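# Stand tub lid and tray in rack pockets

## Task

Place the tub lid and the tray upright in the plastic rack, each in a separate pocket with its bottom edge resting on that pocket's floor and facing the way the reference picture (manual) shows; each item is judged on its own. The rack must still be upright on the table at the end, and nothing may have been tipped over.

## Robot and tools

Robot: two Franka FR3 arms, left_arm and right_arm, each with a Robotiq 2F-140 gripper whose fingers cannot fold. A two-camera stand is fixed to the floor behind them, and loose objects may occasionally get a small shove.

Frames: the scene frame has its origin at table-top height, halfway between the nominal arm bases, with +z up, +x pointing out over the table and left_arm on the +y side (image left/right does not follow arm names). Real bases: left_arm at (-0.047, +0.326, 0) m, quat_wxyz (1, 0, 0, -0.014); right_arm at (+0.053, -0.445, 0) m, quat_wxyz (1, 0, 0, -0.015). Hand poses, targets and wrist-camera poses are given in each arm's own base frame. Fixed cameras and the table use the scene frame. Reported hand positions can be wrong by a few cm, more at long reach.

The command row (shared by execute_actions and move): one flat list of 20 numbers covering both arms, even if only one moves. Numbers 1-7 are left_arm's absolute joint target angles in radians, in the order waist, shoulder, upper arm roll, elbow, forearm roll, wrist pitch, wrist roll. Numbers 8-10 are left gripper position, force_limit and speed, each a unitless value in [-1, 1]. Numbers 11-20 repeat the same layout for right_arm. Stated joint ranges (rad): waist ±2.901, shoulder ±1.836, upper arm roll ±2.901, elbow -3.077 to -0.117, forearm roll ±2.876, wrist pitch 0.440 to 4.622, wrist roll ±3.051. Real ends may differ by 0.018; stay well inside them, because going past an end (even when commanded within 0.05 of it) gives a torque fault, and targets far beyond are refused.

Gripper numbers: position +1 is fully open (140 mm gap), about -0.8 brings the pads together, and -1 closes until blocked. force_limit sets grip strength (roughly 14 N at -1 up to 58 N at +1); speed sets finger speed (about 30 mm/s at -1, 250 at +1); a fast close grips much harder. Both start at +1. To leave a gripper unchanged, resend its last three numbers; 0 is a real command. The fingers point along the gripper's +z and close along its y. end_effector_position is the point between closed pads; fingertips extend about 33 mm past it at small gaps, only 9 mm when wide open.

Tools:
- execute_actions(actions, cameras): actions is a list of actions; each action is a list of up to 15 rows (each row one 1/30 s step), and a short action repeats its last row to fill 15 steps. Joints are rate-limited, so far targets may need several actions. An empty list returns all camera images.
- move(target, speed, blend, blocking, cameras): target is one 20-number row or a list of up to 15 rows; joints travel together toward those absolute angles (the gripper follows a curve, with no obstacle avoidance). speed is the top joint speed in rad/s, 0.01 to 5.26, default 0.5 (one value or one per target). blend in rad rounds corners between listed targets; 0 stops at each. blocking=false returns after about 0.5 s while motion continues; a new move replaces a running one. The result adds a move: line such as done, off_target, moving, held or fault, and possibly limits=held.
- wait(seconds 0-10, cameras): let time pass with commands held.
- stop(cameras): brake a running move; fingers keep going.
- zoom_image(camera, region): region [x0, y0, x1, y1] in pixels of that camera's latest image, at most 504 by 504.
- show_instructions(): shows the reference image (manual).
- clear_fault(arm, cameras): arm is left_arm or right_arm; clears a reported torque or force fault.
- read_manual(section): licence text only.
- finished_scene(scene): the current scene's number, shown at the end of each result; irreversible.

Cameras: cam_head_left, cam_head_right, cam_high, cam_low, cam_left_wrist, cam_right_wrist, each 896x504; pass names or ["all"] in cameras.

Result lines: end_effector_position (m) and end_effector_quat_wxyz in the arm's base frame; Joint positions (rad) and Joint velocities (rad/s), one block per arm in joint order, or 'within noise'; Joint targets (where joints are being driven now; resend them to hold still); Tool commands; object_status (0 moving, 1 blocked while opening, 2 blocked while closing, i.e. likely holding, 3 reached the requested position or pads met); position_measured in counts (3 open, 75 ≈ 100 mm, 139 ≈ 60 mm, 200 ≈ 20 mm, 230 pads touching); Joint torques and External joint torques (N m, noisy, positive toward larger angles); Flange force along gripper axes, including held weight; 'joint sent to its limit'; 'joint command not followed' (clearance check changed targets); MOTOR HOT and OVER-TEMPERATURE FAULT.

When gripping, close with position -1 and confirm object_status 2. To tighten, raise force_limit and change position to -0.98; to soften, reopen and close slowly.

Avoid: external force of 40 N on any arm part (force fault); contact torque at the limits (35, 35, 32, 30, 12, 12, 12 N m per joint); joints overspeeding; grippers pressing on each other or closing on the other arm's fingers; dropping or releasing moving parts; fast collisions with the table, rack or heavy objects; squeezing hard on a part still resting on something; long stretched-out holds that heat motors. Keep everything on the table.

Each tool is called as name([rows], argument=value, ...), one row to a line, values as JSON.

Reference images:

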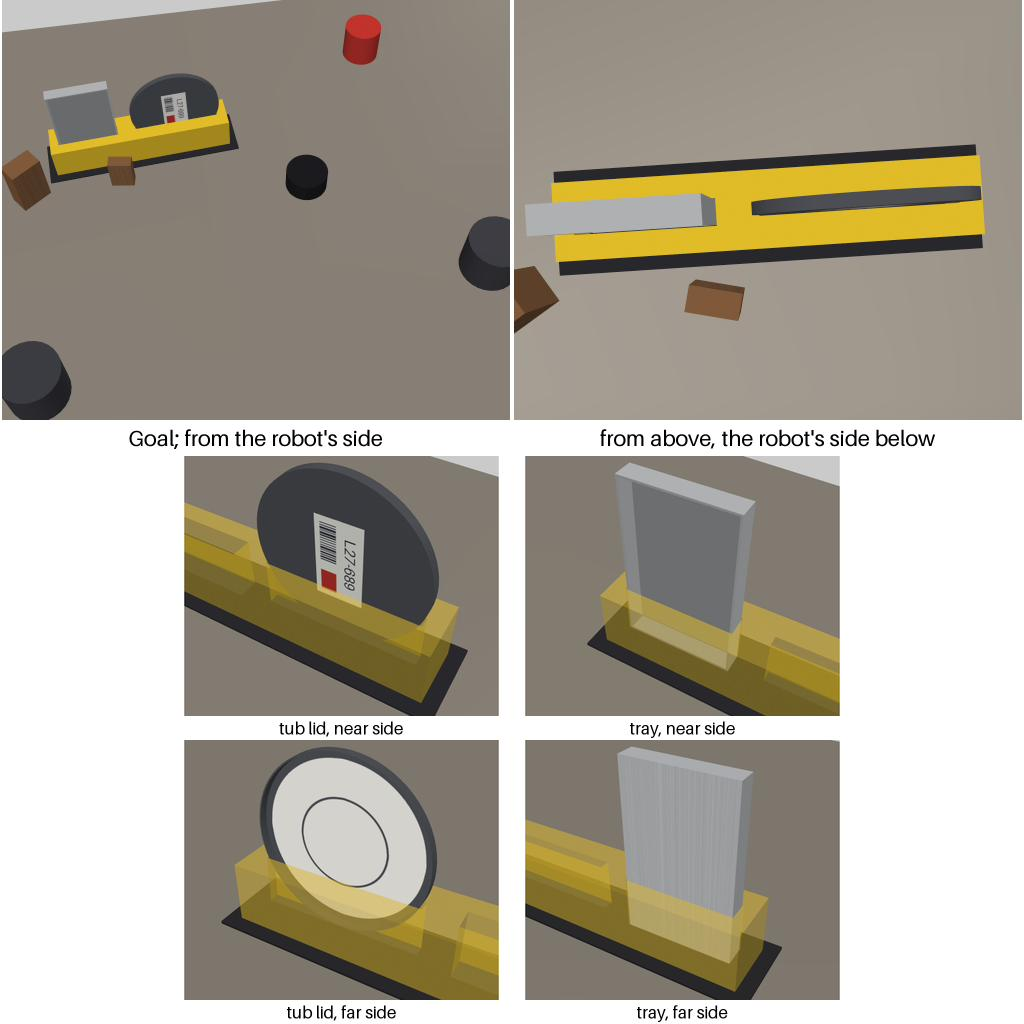

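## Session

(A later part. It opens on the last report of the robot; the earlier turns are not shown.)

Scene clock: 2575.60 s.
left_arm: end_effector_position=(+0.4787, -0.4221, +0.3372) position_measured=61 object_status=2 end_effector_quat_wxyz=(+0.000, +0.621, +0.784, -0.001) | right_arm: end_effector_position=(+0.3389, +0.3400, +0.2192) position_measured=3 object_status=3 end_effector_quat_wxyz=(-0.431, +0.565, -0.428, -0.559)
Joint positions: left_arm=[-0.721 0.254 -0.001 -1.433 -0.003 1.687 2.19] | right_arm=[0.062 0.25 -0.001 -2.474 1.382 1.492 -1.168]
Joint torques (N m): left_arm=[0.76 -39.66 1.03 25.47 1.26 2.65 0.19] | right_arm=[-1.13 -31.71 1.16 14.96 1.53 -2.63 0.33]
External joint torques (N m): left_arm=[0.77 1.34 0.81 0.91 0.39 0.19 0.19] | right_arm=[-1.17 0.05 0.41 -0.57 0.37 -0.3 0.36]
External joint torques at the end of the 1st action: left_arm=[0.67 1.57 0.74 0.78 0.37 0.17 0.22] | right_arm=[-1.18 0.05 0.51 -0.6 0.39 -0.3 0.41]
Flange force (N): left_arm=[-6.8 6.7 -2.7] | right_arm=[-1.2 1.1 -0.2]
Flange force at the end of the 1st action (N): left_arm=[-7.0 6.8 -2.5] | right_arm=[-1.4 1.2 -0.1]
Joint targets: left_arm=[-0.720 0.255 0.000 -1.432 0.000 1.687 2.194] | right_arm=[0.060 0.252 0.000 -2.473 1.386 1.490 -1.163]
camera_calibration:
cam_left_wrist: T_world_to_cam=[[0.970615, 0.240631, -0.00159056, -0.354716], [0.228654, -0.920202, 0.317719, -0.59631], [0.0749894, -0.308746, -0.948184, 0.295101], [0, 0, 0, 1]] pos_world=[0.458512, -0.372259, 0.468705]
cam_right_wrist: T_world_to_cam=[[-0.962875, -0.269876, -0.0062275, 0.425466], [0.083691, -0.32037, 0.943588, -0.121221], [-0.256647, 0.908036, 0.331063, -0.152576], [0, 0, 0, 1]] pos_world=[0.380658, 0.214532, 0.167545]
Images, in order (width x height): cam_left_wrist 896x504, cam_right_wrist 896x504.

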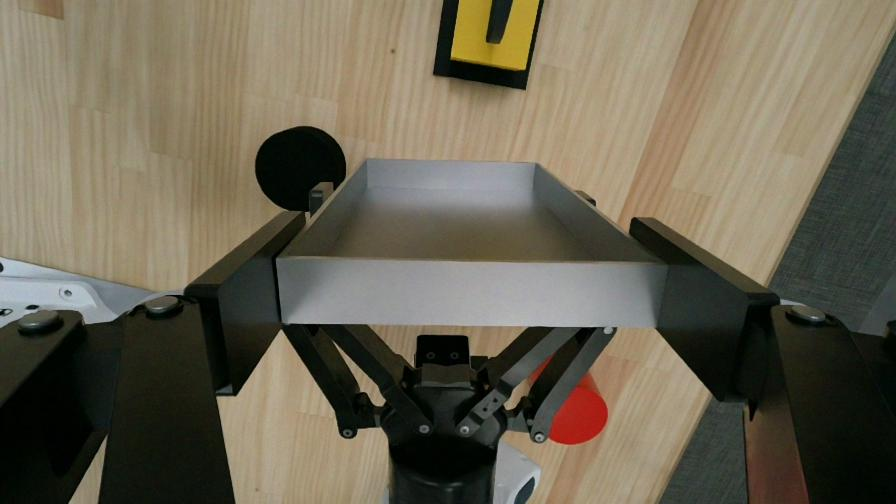

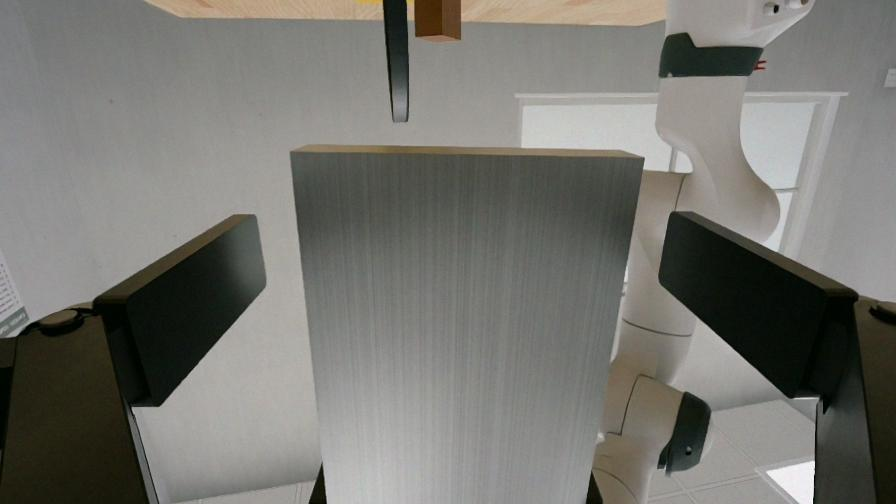

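move([
  [-0.7195,0.2549,0,-1.4317,0,1.6866,2.1937,-1,-0.05,-1,-0.1762,0.3138,0,-2.3694,1.1732,1.3821,-1.1479,1,-0.05,-0.7],
  [-0.7195,0.3236,0,-1.1304,0,1.4540,2.1937,-1,-0.05,-1,-0.1762,0.3138,0,-2.3694,1.1732,1.3821,-1.1479,1,-0.05,-0.7],
  [-0.1886,-0.0876,0,-1.773,0,1.6854,1.297,-1,-0.05,-1,-0.1762,0.3138,0,-2.3694,1.1732,1.3821,-1.1479,1,-0.05,-0.7],
], speed=[0.2,0.2,0.4], blend=[0,0.02,0], cameras=["all"])

Scene clock: 2639.87 s.
left_arm: end_effector_position=(+0.5231, -0.1004, +0.3724) position_measured=61 object_status=2 end_effector_quat_wxyz=(-0.004, -0.040, +0.999, +0.000) | right_arm: end_effector_position=(+0.3669, +0.2440, +0.2206) position_measured=3 object_status=3 end_effector_quat_wxyz=(-0.433, +0.562, -0.430, -0.559)
Joint positions: left_arm=[-0.189 -0.084 0.001 -1.772 -0.002 1.682 1.303] | right_arm=[-0.175 0.311 0 -2.37 1.177 1.384 -1.153]
Joint velocities: left_arm=[0 0.001 -0.001 0 0.001 0.001 -0.006] | right_arm=[within noise]
Joint torques (N m): left_arm=[0.56 -29.7 0.21 25.04 1.11 2.93 -0.26] | right_arm=[-1.19 -32.96 1.45 15.11 1.03 -2.58 0.31]
External joint torques (N m): left_arm=[0.42 -0.28 0.14 0.51 0.32 0.48 -0.26] | right_arm=[-1.43 0.89 0.28 -0.5 -0.34 -0.23 0.34]
Flange force (N): left_arm=[-0.7 -0.2 -0.2] | right_arm=[1.2 0.2 -2.3]
Joint targets: left_arm=[-0.189 -0.088 0.000 -1.773 0.000 1.685 1.297] | right_arm=[-0.176 0.314 0.000 -2.369 1.173 1.382 -1.148]
move: done
camera_calibration:
cam_left_wrist: T_world_to_cam=[[-0.0926847, 0.995695, 0.000224396, 0.156086], [0.946885, 0.0880715, 0.309276, -0.592907], [0.307924, 0.0288776, -0.950972, 0.337519], [0, 0, 0, 1]] pos_world=[0.471952, -0.112943, 0.504308]
cam_right_wrist: T_world_to_cam=[[-0.964679, -0.263395, -0.00416012, 0.425131], [0.0841041, -0.322918, 0.942683, -0.154959], [-0.249642, 0.909036, 0.333665, -0.0620446], [0, 0, 0, 1]] pos_world=[0.407658, 0.118339, 0.168548]

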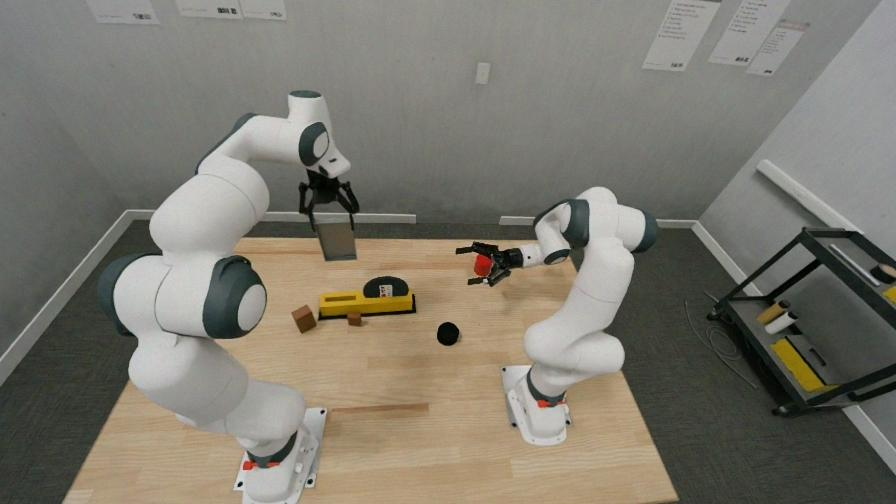

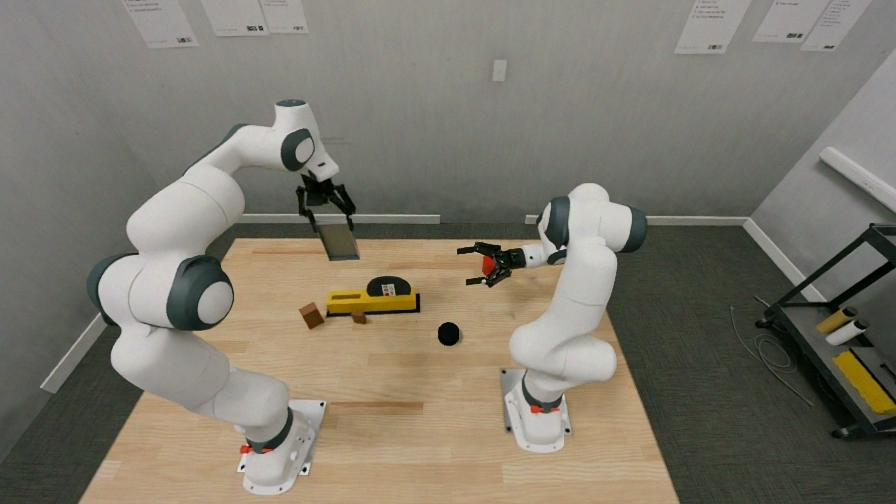

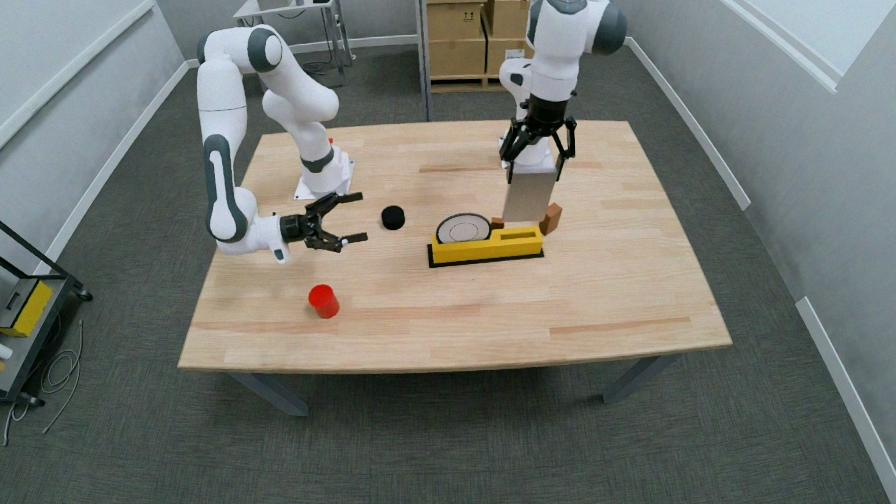

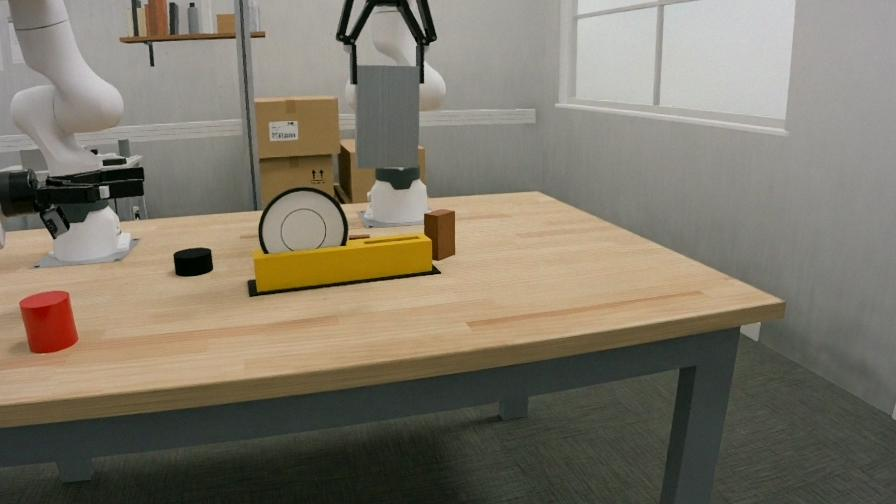

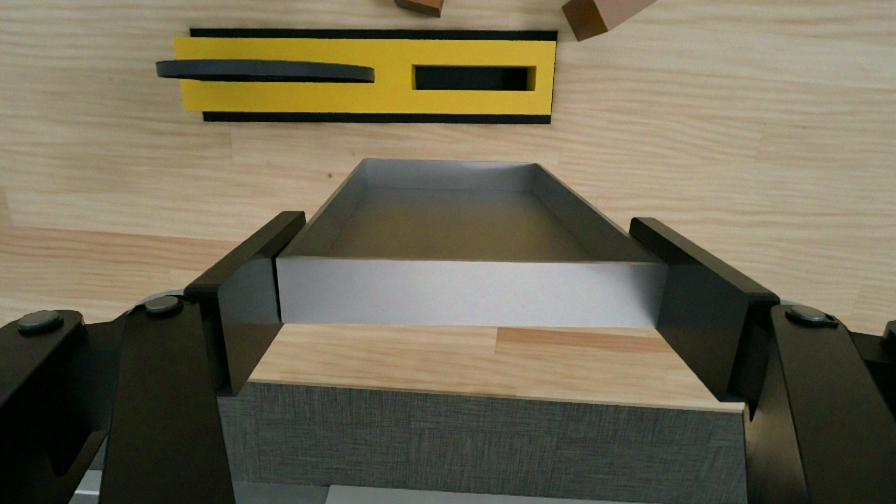

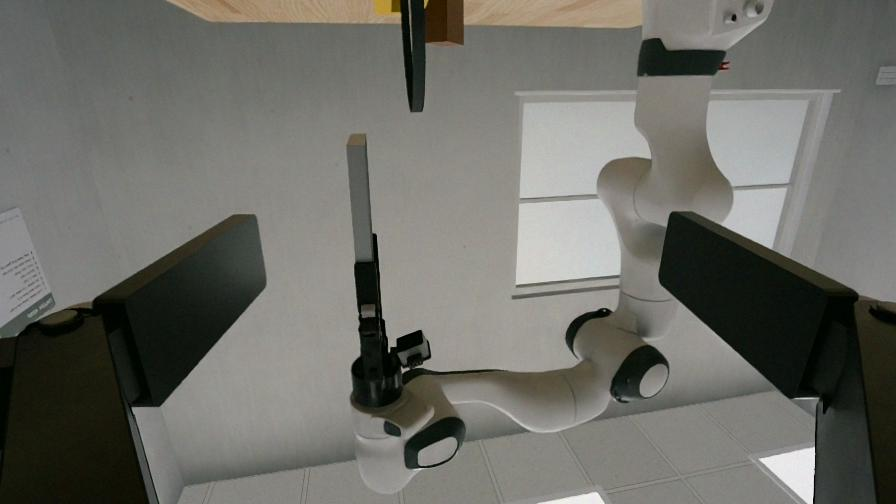

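zoom_image(camera="cam_left_wrist", region=[340, 20, 600, 180])

zoom_image(camera="cam_left_wrist", region=[260, 140, 700, 350])

Scaled by 1.938 from the camera's 896x504 image, which has a finer 1280x720 frame.

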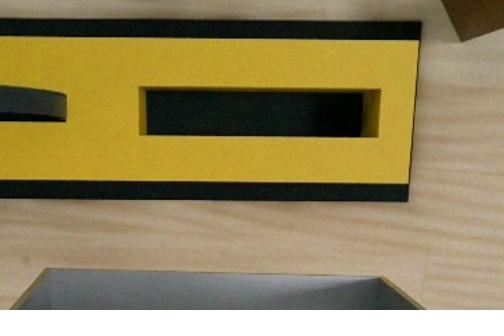

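Scaled by 1.145 from the camera's 896x504 image, which has a finer 1280x720 frame.

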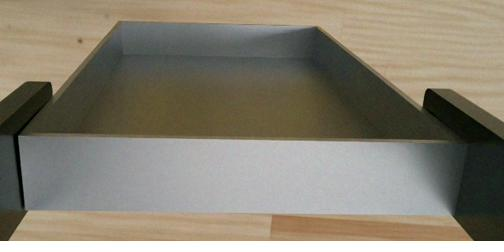

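move(target=[-0.1886,-0.0671,0,-2.0567,0,1.9896,1.297,-1,-0.05,-1,-0.1762,0.3138,0,-2.3694,1.1732,1.3821,-1.1479,1,-0.05,-0.7], speed=0.3, cameras=["cam_left_wrist","cam_head_left","cam_low"])

zoom_image(camera="cam_left_wrist", region=[340, 0, 640, 180])

Scene clock: 2684.17 s.
left_arm: end_effector_position=(+0.5228, -0.1002, +0.2538) position_measured=61 object_status=2 end_effector_quat_wxyz=(-0.003, -0.041, +0.999, -0.001) | right_arm: end_effector_position=(+0.3669, +0.2440, +0.2206) position_measured=3 object_status=3 end_effector_quat_wxyz=(-0.433, +0.562, -0.430, -0.559)
Joint positions: left_arm=[-0.189 -0.066 0.001 -2.056 -0.002 1.985 1.301] | right_arm=[-0.175 0.311 0 -2.37 1.177 1.384 -1.153]
Joint velocities: left_arm=[0 0.001 0.002 0 0.001 0.003 0] | right_arm=[within noise]
Joint torques (N m): left_arm=[0.55 -29.62 0.19 25.04 1.06 2.92 -0.17] | right_arm=[-1.22 -33.03 1.47 15.08 1 -2.59 0.32]
External joint torques (N m): left_arm=[0.39 0.39 0.09 0.56 0.34 0.48 -0.17] | right_arm=[-1.31 0.81 0.42 -0.55 -0.37 -0.26 0.35]
Flange force (N): left_arm=[-2.8 -0.6 0.4] | right_arm=[0.9 0.4 -2.0]
Joint targets: left_arm=[-0.189 -0.067 0.000 -2.057 0.000 1.990 1.297] | right_arm=[-0.176 0.314 0.000 -2.369 1.173 1.382 -1.148]
move: done
camera_calibration:
cam_left_wrist: T_world_to_cam=[[-0.0950567, 0.995472, -0.000146951, 0.157294], [0.946015, 0.0903801, 0.311267, -0.555727], [0.309871, 0.029449, -0.950323, 0.223718], [0, 0, 0, 1]] pos_world=[0.471354, -0.112944, 0.385607]
Images, in order (width x height): cam_head_left 896x504, cam_low 896x504, cam_left_wrist 896x504.

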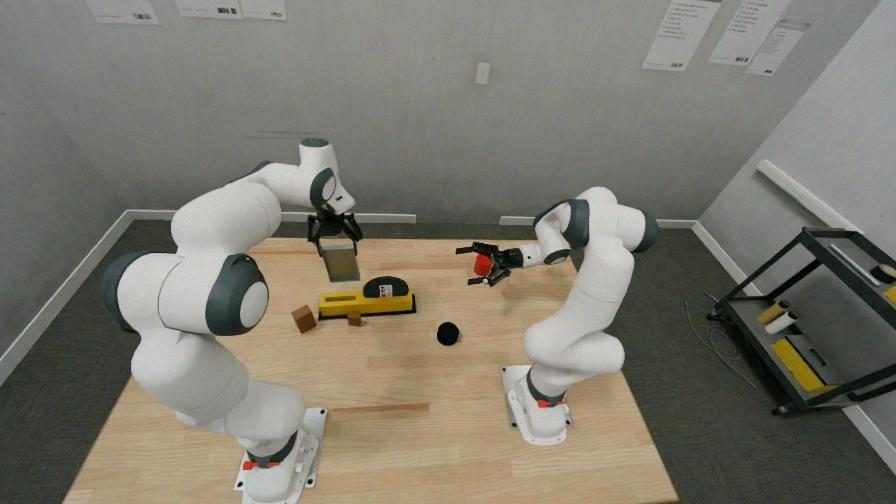

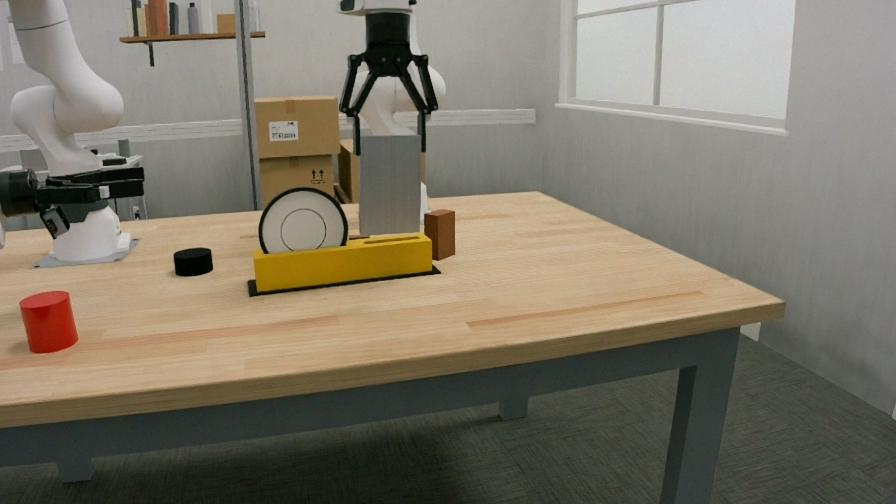

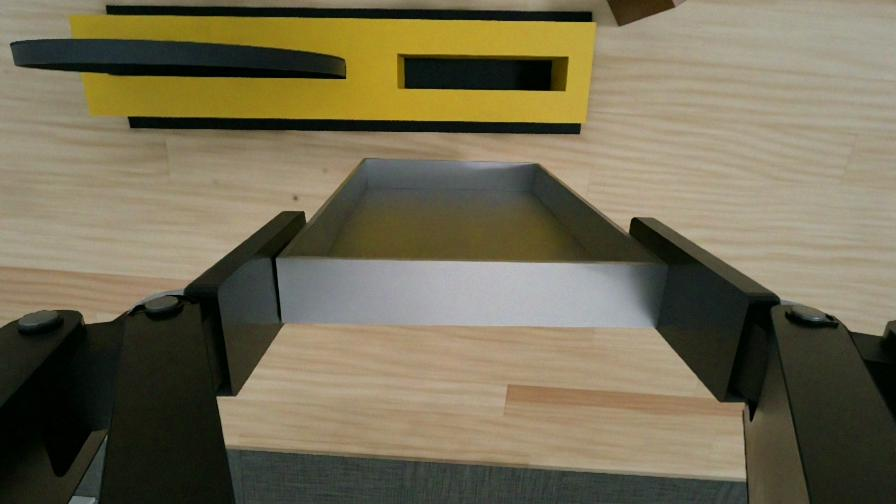

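Scaled by 1.680 from the camera's 896x504 image, which has a finer 1280x720 frame.

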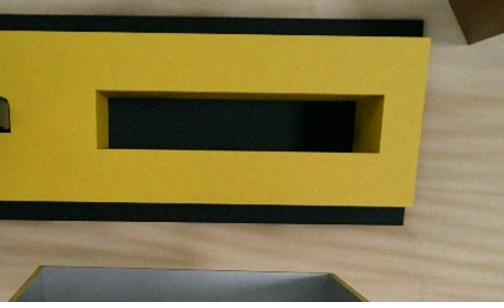

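move(target=[-0.1886,-0.0465,0,-2.1061,0,2.0596,1.297,-1,-0.05,-1,-0.1762,0.3138,0,-2.3694,1.1732,1.3821,-1.1479,1,-0.05,-0.7], speed=0.15, cameras=["cam_left_wrist"])

zoom_image(camera="cam_left_wrist", region=[340, 0, 640, 180])

zoom_image(camera="cam_left_wrist", region=[340, 130, 560, 200])

Scene clock: 2738.17 s.
left_arm: end_effector_position=(+0.5228, -0.1002, +0.2264) position_measured=61 object_status=2 end_effector_quat_wxyz=(-0.002, -0.041, +0.999, -0.001) | right_arm: end_effector_position=(+0.3669, +0.2440, +0.2206) position_measured=3 object_status=3 end_effector_quat_wxyz=(-0.433, +0.562, -0.430, -0.559)
Joint positions: left_arm=[-0.189 -0.047 0.001 -2.106 -0.002 2.055 1.301] | right_arm=[-0.175 0.311 0 -2.37 1.177 1.384 -1.153]
Joint velocities: left_arm=[0 0.001 0 -0.001 -0.001 0.004 0.001] | right_arm=[within noise]
Joint torques (N m): left_arm=[0.58 -30.11 0.2 24.88 1.04 2.89 -0.19] | right_arm=[-1.25 -33.03 1.43 15.06 0.99 -2.6 0.29]
External joint torques (N m): left_arm=[0.48 0.35 0.14 0.65 0.34 0.44 -0.19] | right_arm=[-1.32 0.74 0.41 -0.47 -0.36 -0.26 0.32]
Flange force (N): left_arm=[-3.0 -0.6 0.3] | right_arm=[0.8 0.4 -2.1]
Joint targets: left_arm=[-0.189 -0.047 0.000 -2.106 0.000 2.060 1.297] | right_arm=[-0.176 0.314 0.000 -2.369 1.173 1.382 -1.148]
move: done
camera_calibration:
cam_left_wrist: T_world_to_cam=[[-0.0952096, 0.995457, -0.000425906, 0.157361], [0.945604, 0.0905751, 0.312458, -0.54742], [0.311077, 0.0293462, -0.949932, 0.196955], [0, 0, 0, 1]] pos_world=[0.471356, -0.112844, 0.358206]
Images, in order (width x height): cam_left_wrist 896x504.

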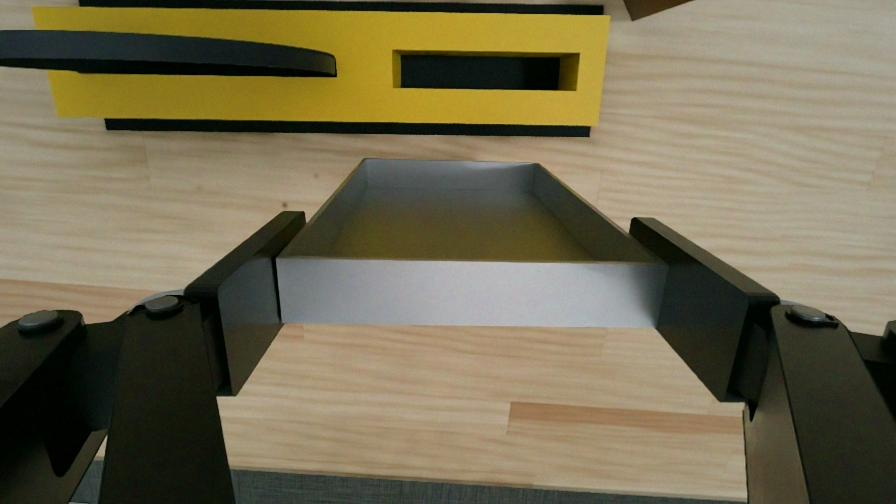

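Scaled by 1.680 from the camera's 896x504 image, which has a finer 1280x720 frame.

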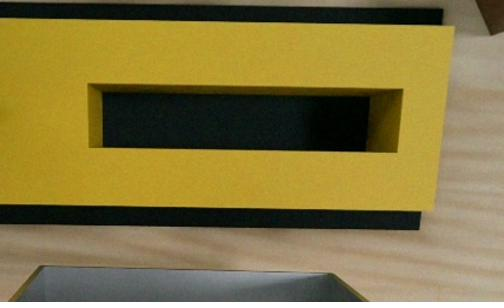

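Scaled by 2.291 from the camera's 896x504 image, which has a finer 1280x720 frame.

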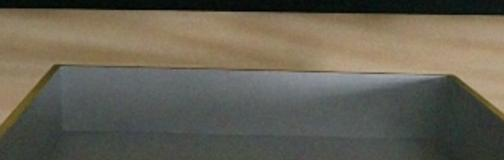

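zoom_image(camera="cam_left_wrist", region=[345, 140, 405, 180])

zoom_image(camera="cam_left_wrist", region=[505, 140, 565, 180])

zoom_image(camera="cam_left_wrist", region=[380, 30, 440, 110])

zoom_image(camera="cam_left_wrist", region=[540, 30, 600, 110])

Scaled by 8.400 from the camera's 896x504 image, which has a finer 1280x720 frame.

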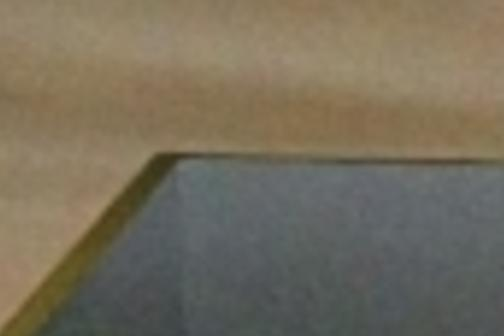

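Scaled by 8.400 from the camera's 896x504 image, which has a finer 1280x720 frame.

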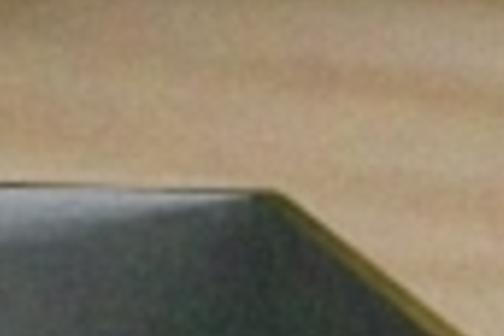

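Scaled by 6.300 from the camera's 896x504 image, which has a finer 1280x720 frame.

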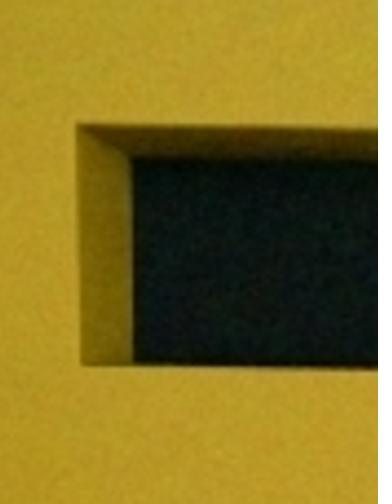

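Scaled by 6.300 from the camera's 896x504 image, which has a finer 1280x720 frame.

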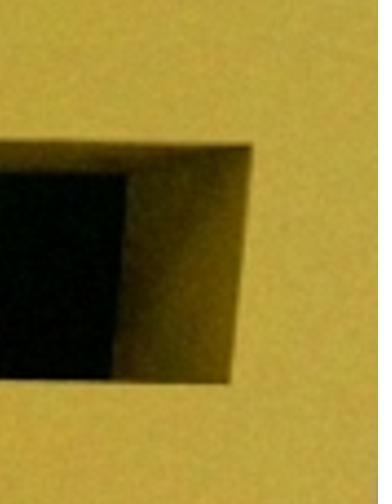

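move([
  [-0.1886,-0.0633,0,-2.0678,0,2.0045,1.297,-1,-0.05,-1,-0.1762,0.3138,0,-2.3694,1.1732,1.3821,-1.1479,1,-0.05,-0.7],
  [-0.1842,-0.2606,0,-2.2809,0,2.0203,1.2934,-1,-0.05,-1,-0.1762,0.3138,0,-2.3694,1.1732,1.3821,-1.1479,1,-0.05,-0.7],
], speed=[0.15,0.12], blend=[0.005,0], cameras=["cam_left_wrist","cam_low","cam_head_left","cam_high"])

zoom_image(camera="cam_left_wrist", region=[340, 120, 560, 200])

Scene clock: 2804.73 s.
left_arm: end_effector_position=(+0.4587, -0.0862, +0.2467) position_measured=61 object_status=2 end_effector_quat_wxyz=(-0.004, -0.045, +0.999, +0.000) | right_arm: end_effector_position=(+0.3669, +0.2440, +0.2206) position_measured=3 object_status=3 end_effector_quat_wxyz=(-0.433, +0.562, -0.430, -0.559)
Joint positions: left_arm=[-0.185 -0.257 0.001 -2.28 -0.002 2.017 1.298] | right_arm=[-0.175 0.311 0 -2.37 1.177 1.384 -1.153]
Joint torques (N m): left_arm=[0.71 -23.65 0.14 25.28 1.05 2.97 -0.15] | right_arm=[-1.21 -33.07 1.42 15.01 1 -2.61 0.32]
External joint torques (N m): left_arm=[0.59 -0.36 0.23 0.79 0.33 0.51 -0.15] | right_arm=[-1.3 0.59 0.39 -0.47 -0.35 -0.27 0.35]
Flange force (N): left_arm=[-1.4 0.2 -0.4] | right_arm=[0.3 0.6 -2.0]
Joint targets: left_arm=[-0.184 -0.261 0.000 -2.281 0.000 2.020 1.293] | right_arm=[-0.176 0.314 0.000 -2.369 1.173 1.382 -1.148]
move: done
camera_calibration:
cam_left_wrist: T_world_to_cam=[[-0.102427, 0.994741, 0.000295196, 0.140375], [0.945975, 0.0973135, 0.309292, -0.493158], [0.307637, 0.031959, -0.950967, 0.237778], [0, 0, 0, 1]] pos_world=[0.407744, -0.0992449, 0.378608]
Images, in order (width x height): cam_head_left 896x504, cam_high 896x504, cam_low 896x504, cam_left_wrist 896x504.

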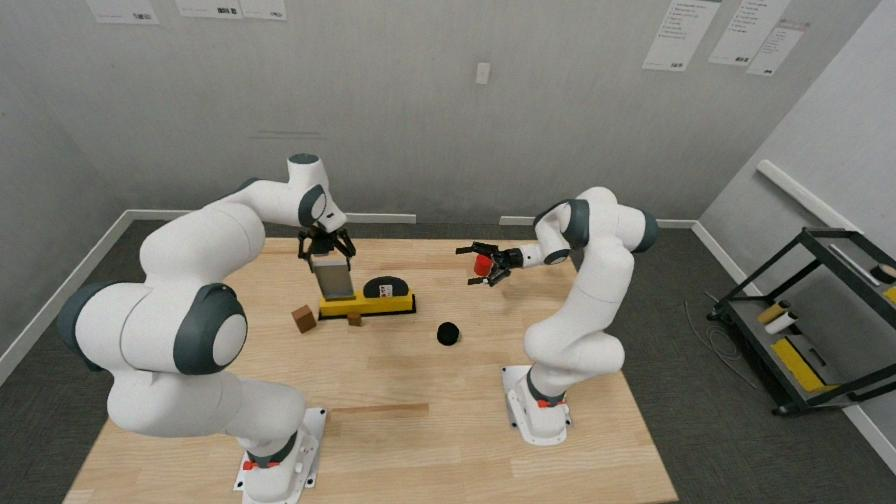

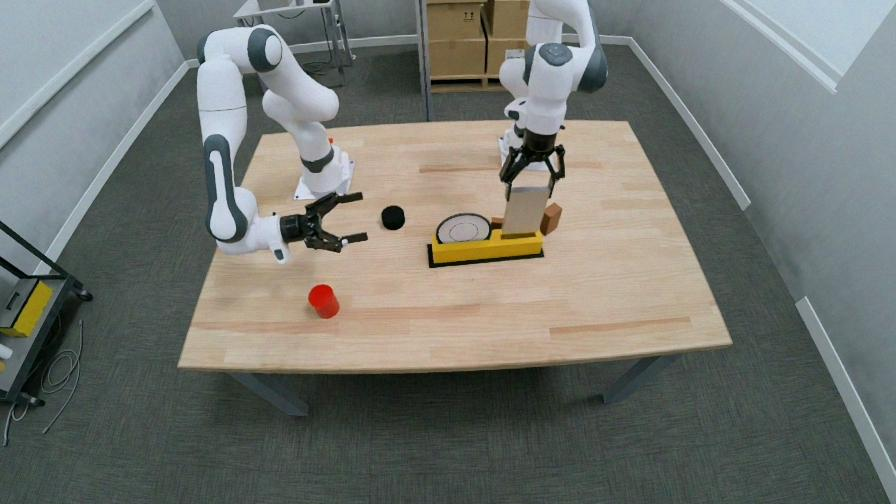

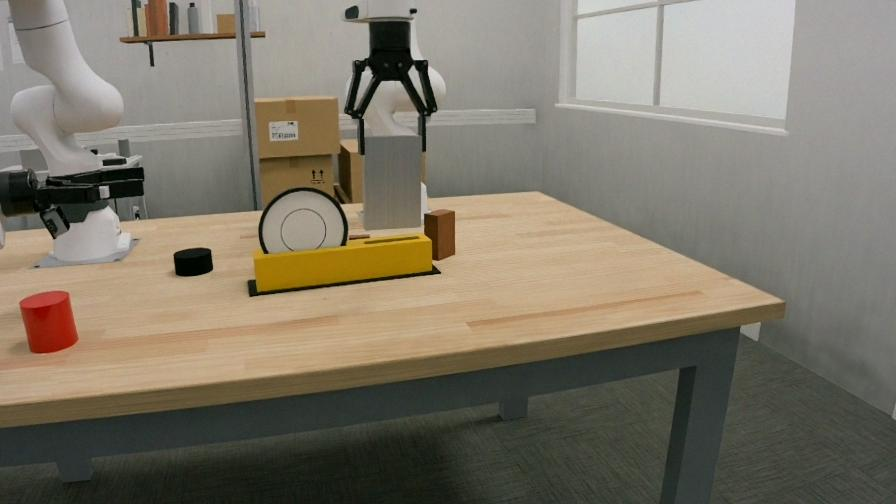

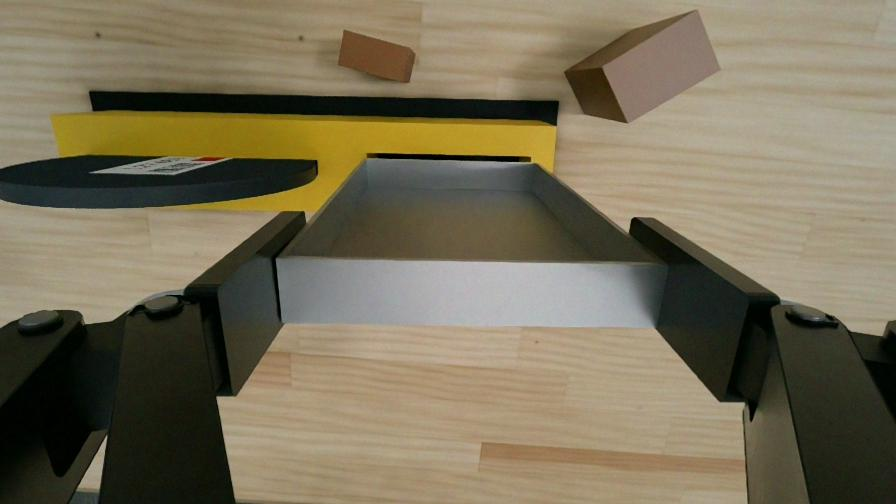

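Scaled by 2.291 from the camera's 896x504 image, which has a finer 1280x720 frame.

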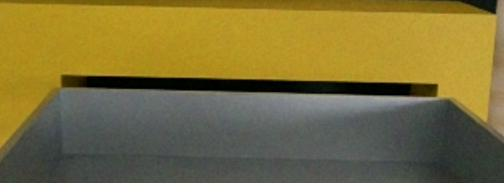

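move(target=[-0.1842,-0.2459,0,-2.3136,0,2.0677,1.2914,-1,-0.05,-1,-0.1762,0.3138,0,-2.3694,1.1732,1.3821,-1.1479,1,-0.05,-0.7], speed=0.05, cameras=["cam_left_wrist","cam_low"])

zoom_image(camera="cam_left_wrist", region=[350, 130, 450, 190])

zoom_image(camera="cam_left_wrist", region=[460, 130, 560, 190])

zoom_image(camera="cam_low", region=[240, 180, 480, 300])

Scene clock: 2833.90 s.
left_arm: end_effector_position=(+0.4590, -0.0862, +0.2310) position_measured=61 object_status=2 end_effector_quat_wxyz=(-0.001, -0.046, +0.999, -0.001) | right_arm: end_effector_position=(+0.3669, +0.2440, +0.2206) position_measured=3 object_status=3 end_effector_quat_wxyz=(-0.433, +0.562, -0.430, -0.559)
Joint positions: left_arm=[-0.185 -0.247 0.001 -2.313 -0.002 2.064 1.296] | right_arm=[-0.175 0.311 0 -2.37 1.177 1.384 -1.153]
Joint velocities: left_arm=[0 -0.001 0 -0.001 0 0.005 -0.001] | right_arm=[within noise]
Joint torques (N m): left_arm=[0.73 -22.62 0.08 24.8 1.03 2.94 -0.18] | right_arm=[-1.2 -32.99 1.44 15.04 1.01 -2.61 0.31]
External joint torques (N m): left_arm=[0.6 0.8 0.15 0.52 0.33 0.48 -0.18] | right_arm=[-1.38 0.98 0.31 -0.65 -0.36 -0.26 0.34]
Flange force (N): left_arm=[-4.0 -0.6 1.0] | right_arm=[1.3 0.5 -2.2]
Joint targets: left_arm=[-0.184 -0.246 0.000 -2.314 0.000 2.068 1.291] | right_arm=[-0.176 0.314 0.000 -2.369 1.173 1.382 -1.148]
move: done
camera_calibration:
cam_left_wrist: T_world_to_cam=[[-0.104607, 0.994513, -0.000906192, 0.141653], [0.944377, 0.099619, 0.313413, -0.488578], [0.311784, 0.0319294, -0.949616, 0.220564], [0, 0, 0, 1]] pos_world=[0.407451, -0.0992469, 0.362706]
Images, in order (width x height): cam_low 896x504, cam_left_wrist 896x504.

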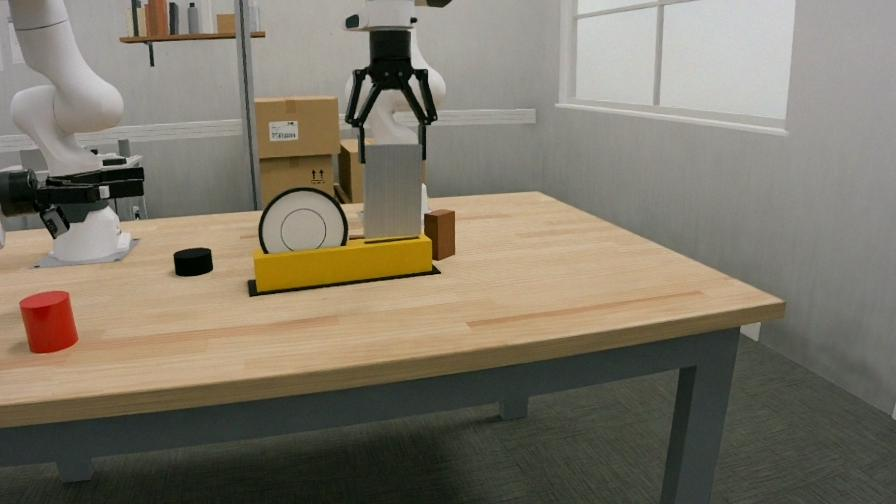

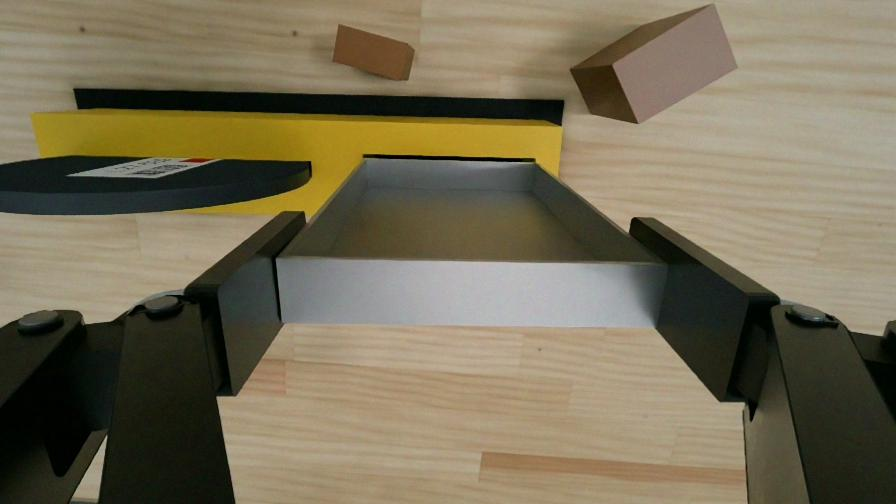

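Scaled by 5.040 from the camera's 896x504 image, which has a finer 1280x720 frame.

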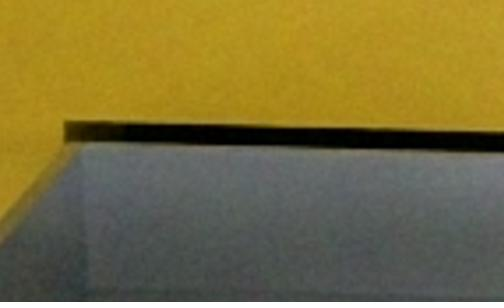

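Scaled by 5.040 from the camera's 896x504 image, which has a finer 1280x720 frame.

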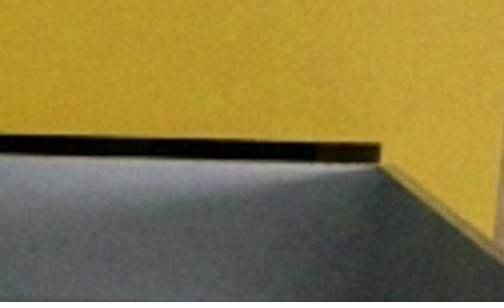

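Scaled by 2.100 from the camera's 896x504 image, which has a finer 1280x720 frame.

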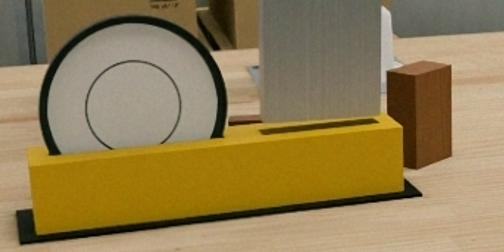

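move([
  [-0.195,-0.2618,0,-2.2821,0,2.0203,1.2887,-1,-0.05,-1,-0.1762,0.3138,0,-2.3694,1.1732,1.3821,-1.1479,1,-0.05,-0.7],
  [-0.1869,-0.2618,0,-2.2821,0,2.0203,1.2887,-1,-0.05,-1,-0.1762,0.3138,0,-2.3694,1.1732,1.3821,-1.1479,1,-0.05,-0.7],
  [-0.1869,-0.2472,0,-2.3148,0,2.0676,1.2887,-1,-0.05,-1,-0.1762,0.3138,0,-2.3694,1.1732,1.3821,-1.1479,1,-0.05,-0.7],
], speed=[0.05,0.05,0.05], cameras=["cam_left_wrist"])

zoom_image(camera="cam_left_wrist", region=[350, 130, 450, 190])

zoom_image(camera="cam_left_wrist", region=[460, 130, 560, 190])

Scene clock: 2882.63 s.
left_arm: end_effector_position=(+0.4583, -0.0875, +0.2310) position_measured=61 object_status=2 end_effector_quat_wxyz=(-0.001, -0.046, +0.999, -0.001) | right_arm: end_effector_position=(+0.3669, +0.2440, +0.2206) position_measured=3 object_status=3 end_effector_quat_wxyz=(-0.433, +0.562, -0.430, -0.559)
Joint positions: left_arm=[-0.188 -0.248 0.001 -2.314 -0.002 2.063 1.293] | right_arm=[-0.175 0.311 0 -2.37 1.177 1.384 -1.153]
Joint velocities: left_arm=[0 0 -0.001 0 0.001 0.004 -0.001] | right_arm=[within noise]
Joint torques (N m): left_arm=[0.8 -22.55 0.37 24.8 1.02 2.94 -0.13] | right_arm=[-1.19 -33.06 1.4 14.99 1 -2.62 0.25]
External joint torques (N m): left_arm=[0.76 0.84 0.52 0.53 0.32 0.48 -0.13] | right_arm=[-1.32 0.75 0.33 -0.62 -0.37 -0.28 0.28]
Flange force (N): left_arm=[-4.4 0.0 1.1] | right_arm=[0.8 0.9 -2.0]
Joint targets: left_arm=[-0.187 -0.247 0.000 -2.315 0.000 2.068 1.289] | right_arm=[-0.176 0.314 0.000 -2.369 1.173 1.382 -1.148]
move: done
camera_calibration:
cam_left_wrist: T_world_to_cam=[[-0.104322, 0.994543, -0.000818695, 0.142728], [0.94438, 0.0993186, 0.3135, -0.48785], [0.311871, 0.0319319, -0.949588, 0.220778], [0, 0, 0, 1]] pos_world=[0.406752, -0.100547, 0.362706]
Images, in order (width x height): cam_left_wrist 896x504.

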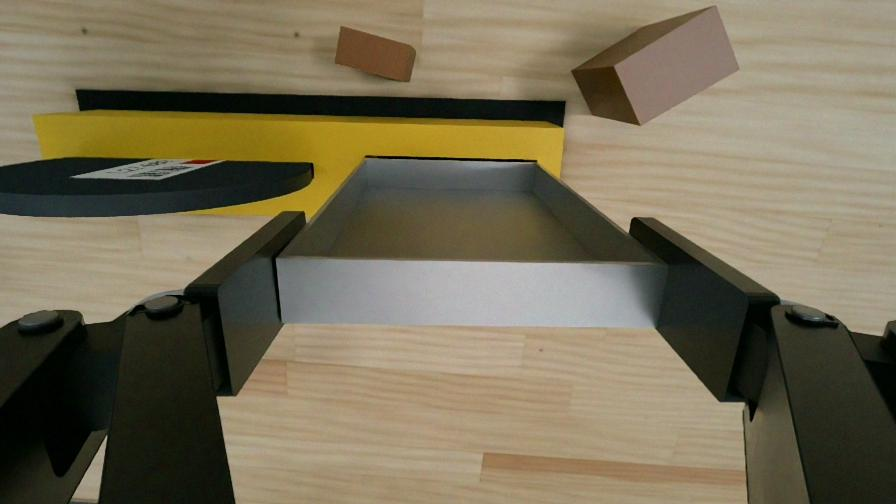

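Scaled by 5.040 from the camera's 896x504 image, which has a finer 1280x720 frame.

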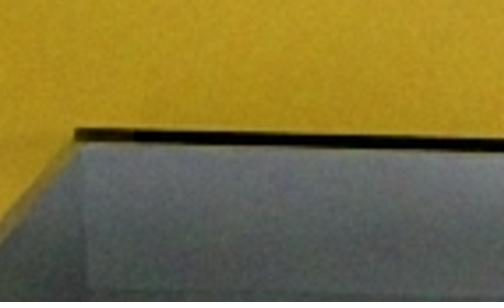

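Scaled by 5.040 from the camera's 896x504 image, which has a finer 1280x720 frame.

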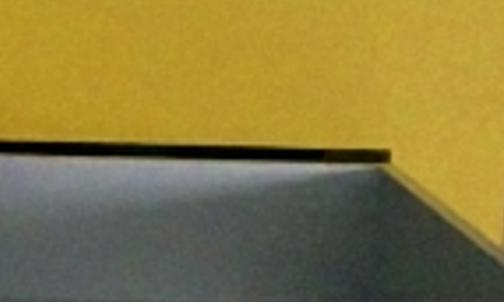

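move(target=[-0.1869,-0.2317,0,-2.3419,0,2.1102,1.2887,-1,-0.05,-1,-0.1762,0.3138,0,-2.3694,1.1732,1.3821,-1.1479,1,-0.05,-0.7], speed=0.03, cameras=["cam_left_wrist","cam_low"])

zoom_image(camera="cam_left_wrist", region=[350, 120, 560, 200])

zoom_image(camera="cam_low", region=[240, 130, 480, 300])

Scene clock: 2899.03 s.
left_arm: end_effector_position=(+0.4584, -0.0875, +0.2151) position_measured=61 object_status=2 end_effector_quat_wxyz=(-0.001, -0.046, +0.999, -0.001) | right_arm: end_effector_position=(+0.3669, +0.2440, +0.2206) position_measured=3 object_status=3 end_effector_quat_wxyz=(-0.433, +0.562, -0.430, -0.559)
Joint positions: left_arm=[-0.188 -0.233 0.001 -2.341 -0.002 2.106 1.293] | right_arm=[-0.175 0.311 0 -2.37 1.177 1.384 -1.153]
Joint velocities: left_arm=[0 0.001 -0.001 0 0 0.003 0.001] | right_arm=[within noise]
Joint torques (N m): left_arm=[0.77 -22.77 0.4 24.61 1 2.98 -0.17] | right_arm=[-1.18 -33.03 1.45 15.05 1.01 -2.59 0.32]
External joint torques (N m): left_arm=[0.65 0.72 0.48 0.65 0.32 0.53 -0.17] | right_arm=[-1.41 0.93 0.28 -0.64 -0.36 -0.24 0.36]
Flange force (N): left_arm=[-4.3 -0.3 1.1] | right_arm=[1.1 0.6 -2.2]
Joint targets: left_arm=[-0.187 -0.232 0.000 -2.342 0.000 2.110 1.289] | right_arm=[-0.176 0.314 0.000 -2.369 1.173 1.382 -1.148]
move: done
camera_calibration:
cam_left_wrist: T_world_to_cam=[[-0.104444, 0.99453, -0.000767282, 0.142746], [0.944337, 0.0994149, 0.313599, -0.482873], [0.311961, 0.0320291, -0.949555, 0.205641], [0, 0, 0, 1]] pos_world=[0.406752, -0.100547, 0.346806]
Images, in order (width x height): cam_low 896x504, cam_left_wrist 896x504.

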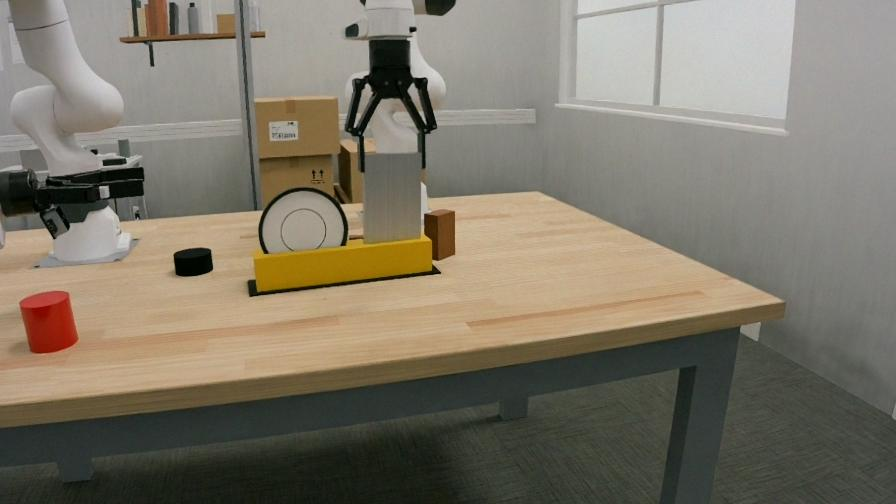

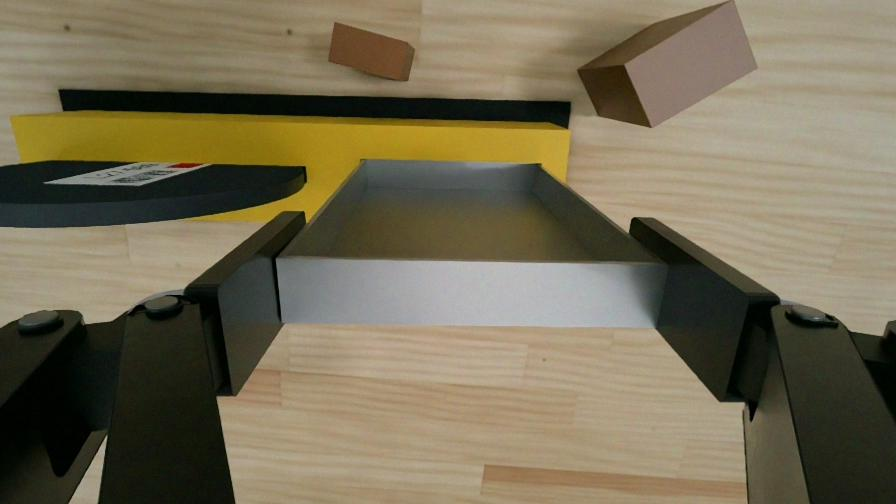

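Scaled by 2.400 from the camera's 896x504 image, which has a finer 1280x720 frame.

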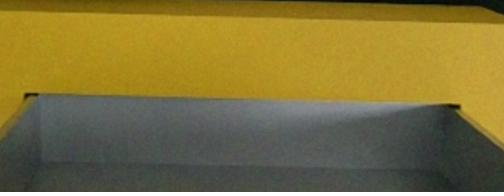

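Scaled by 2.100 from the camera's 896x504 image, which has a finer 1280x720 frame.

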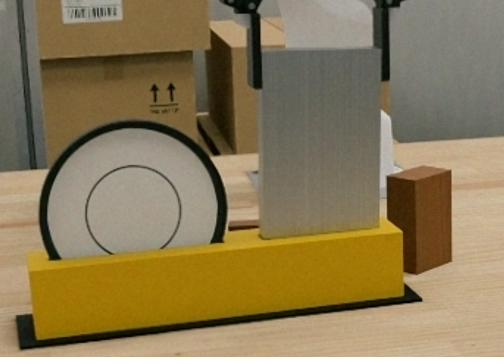

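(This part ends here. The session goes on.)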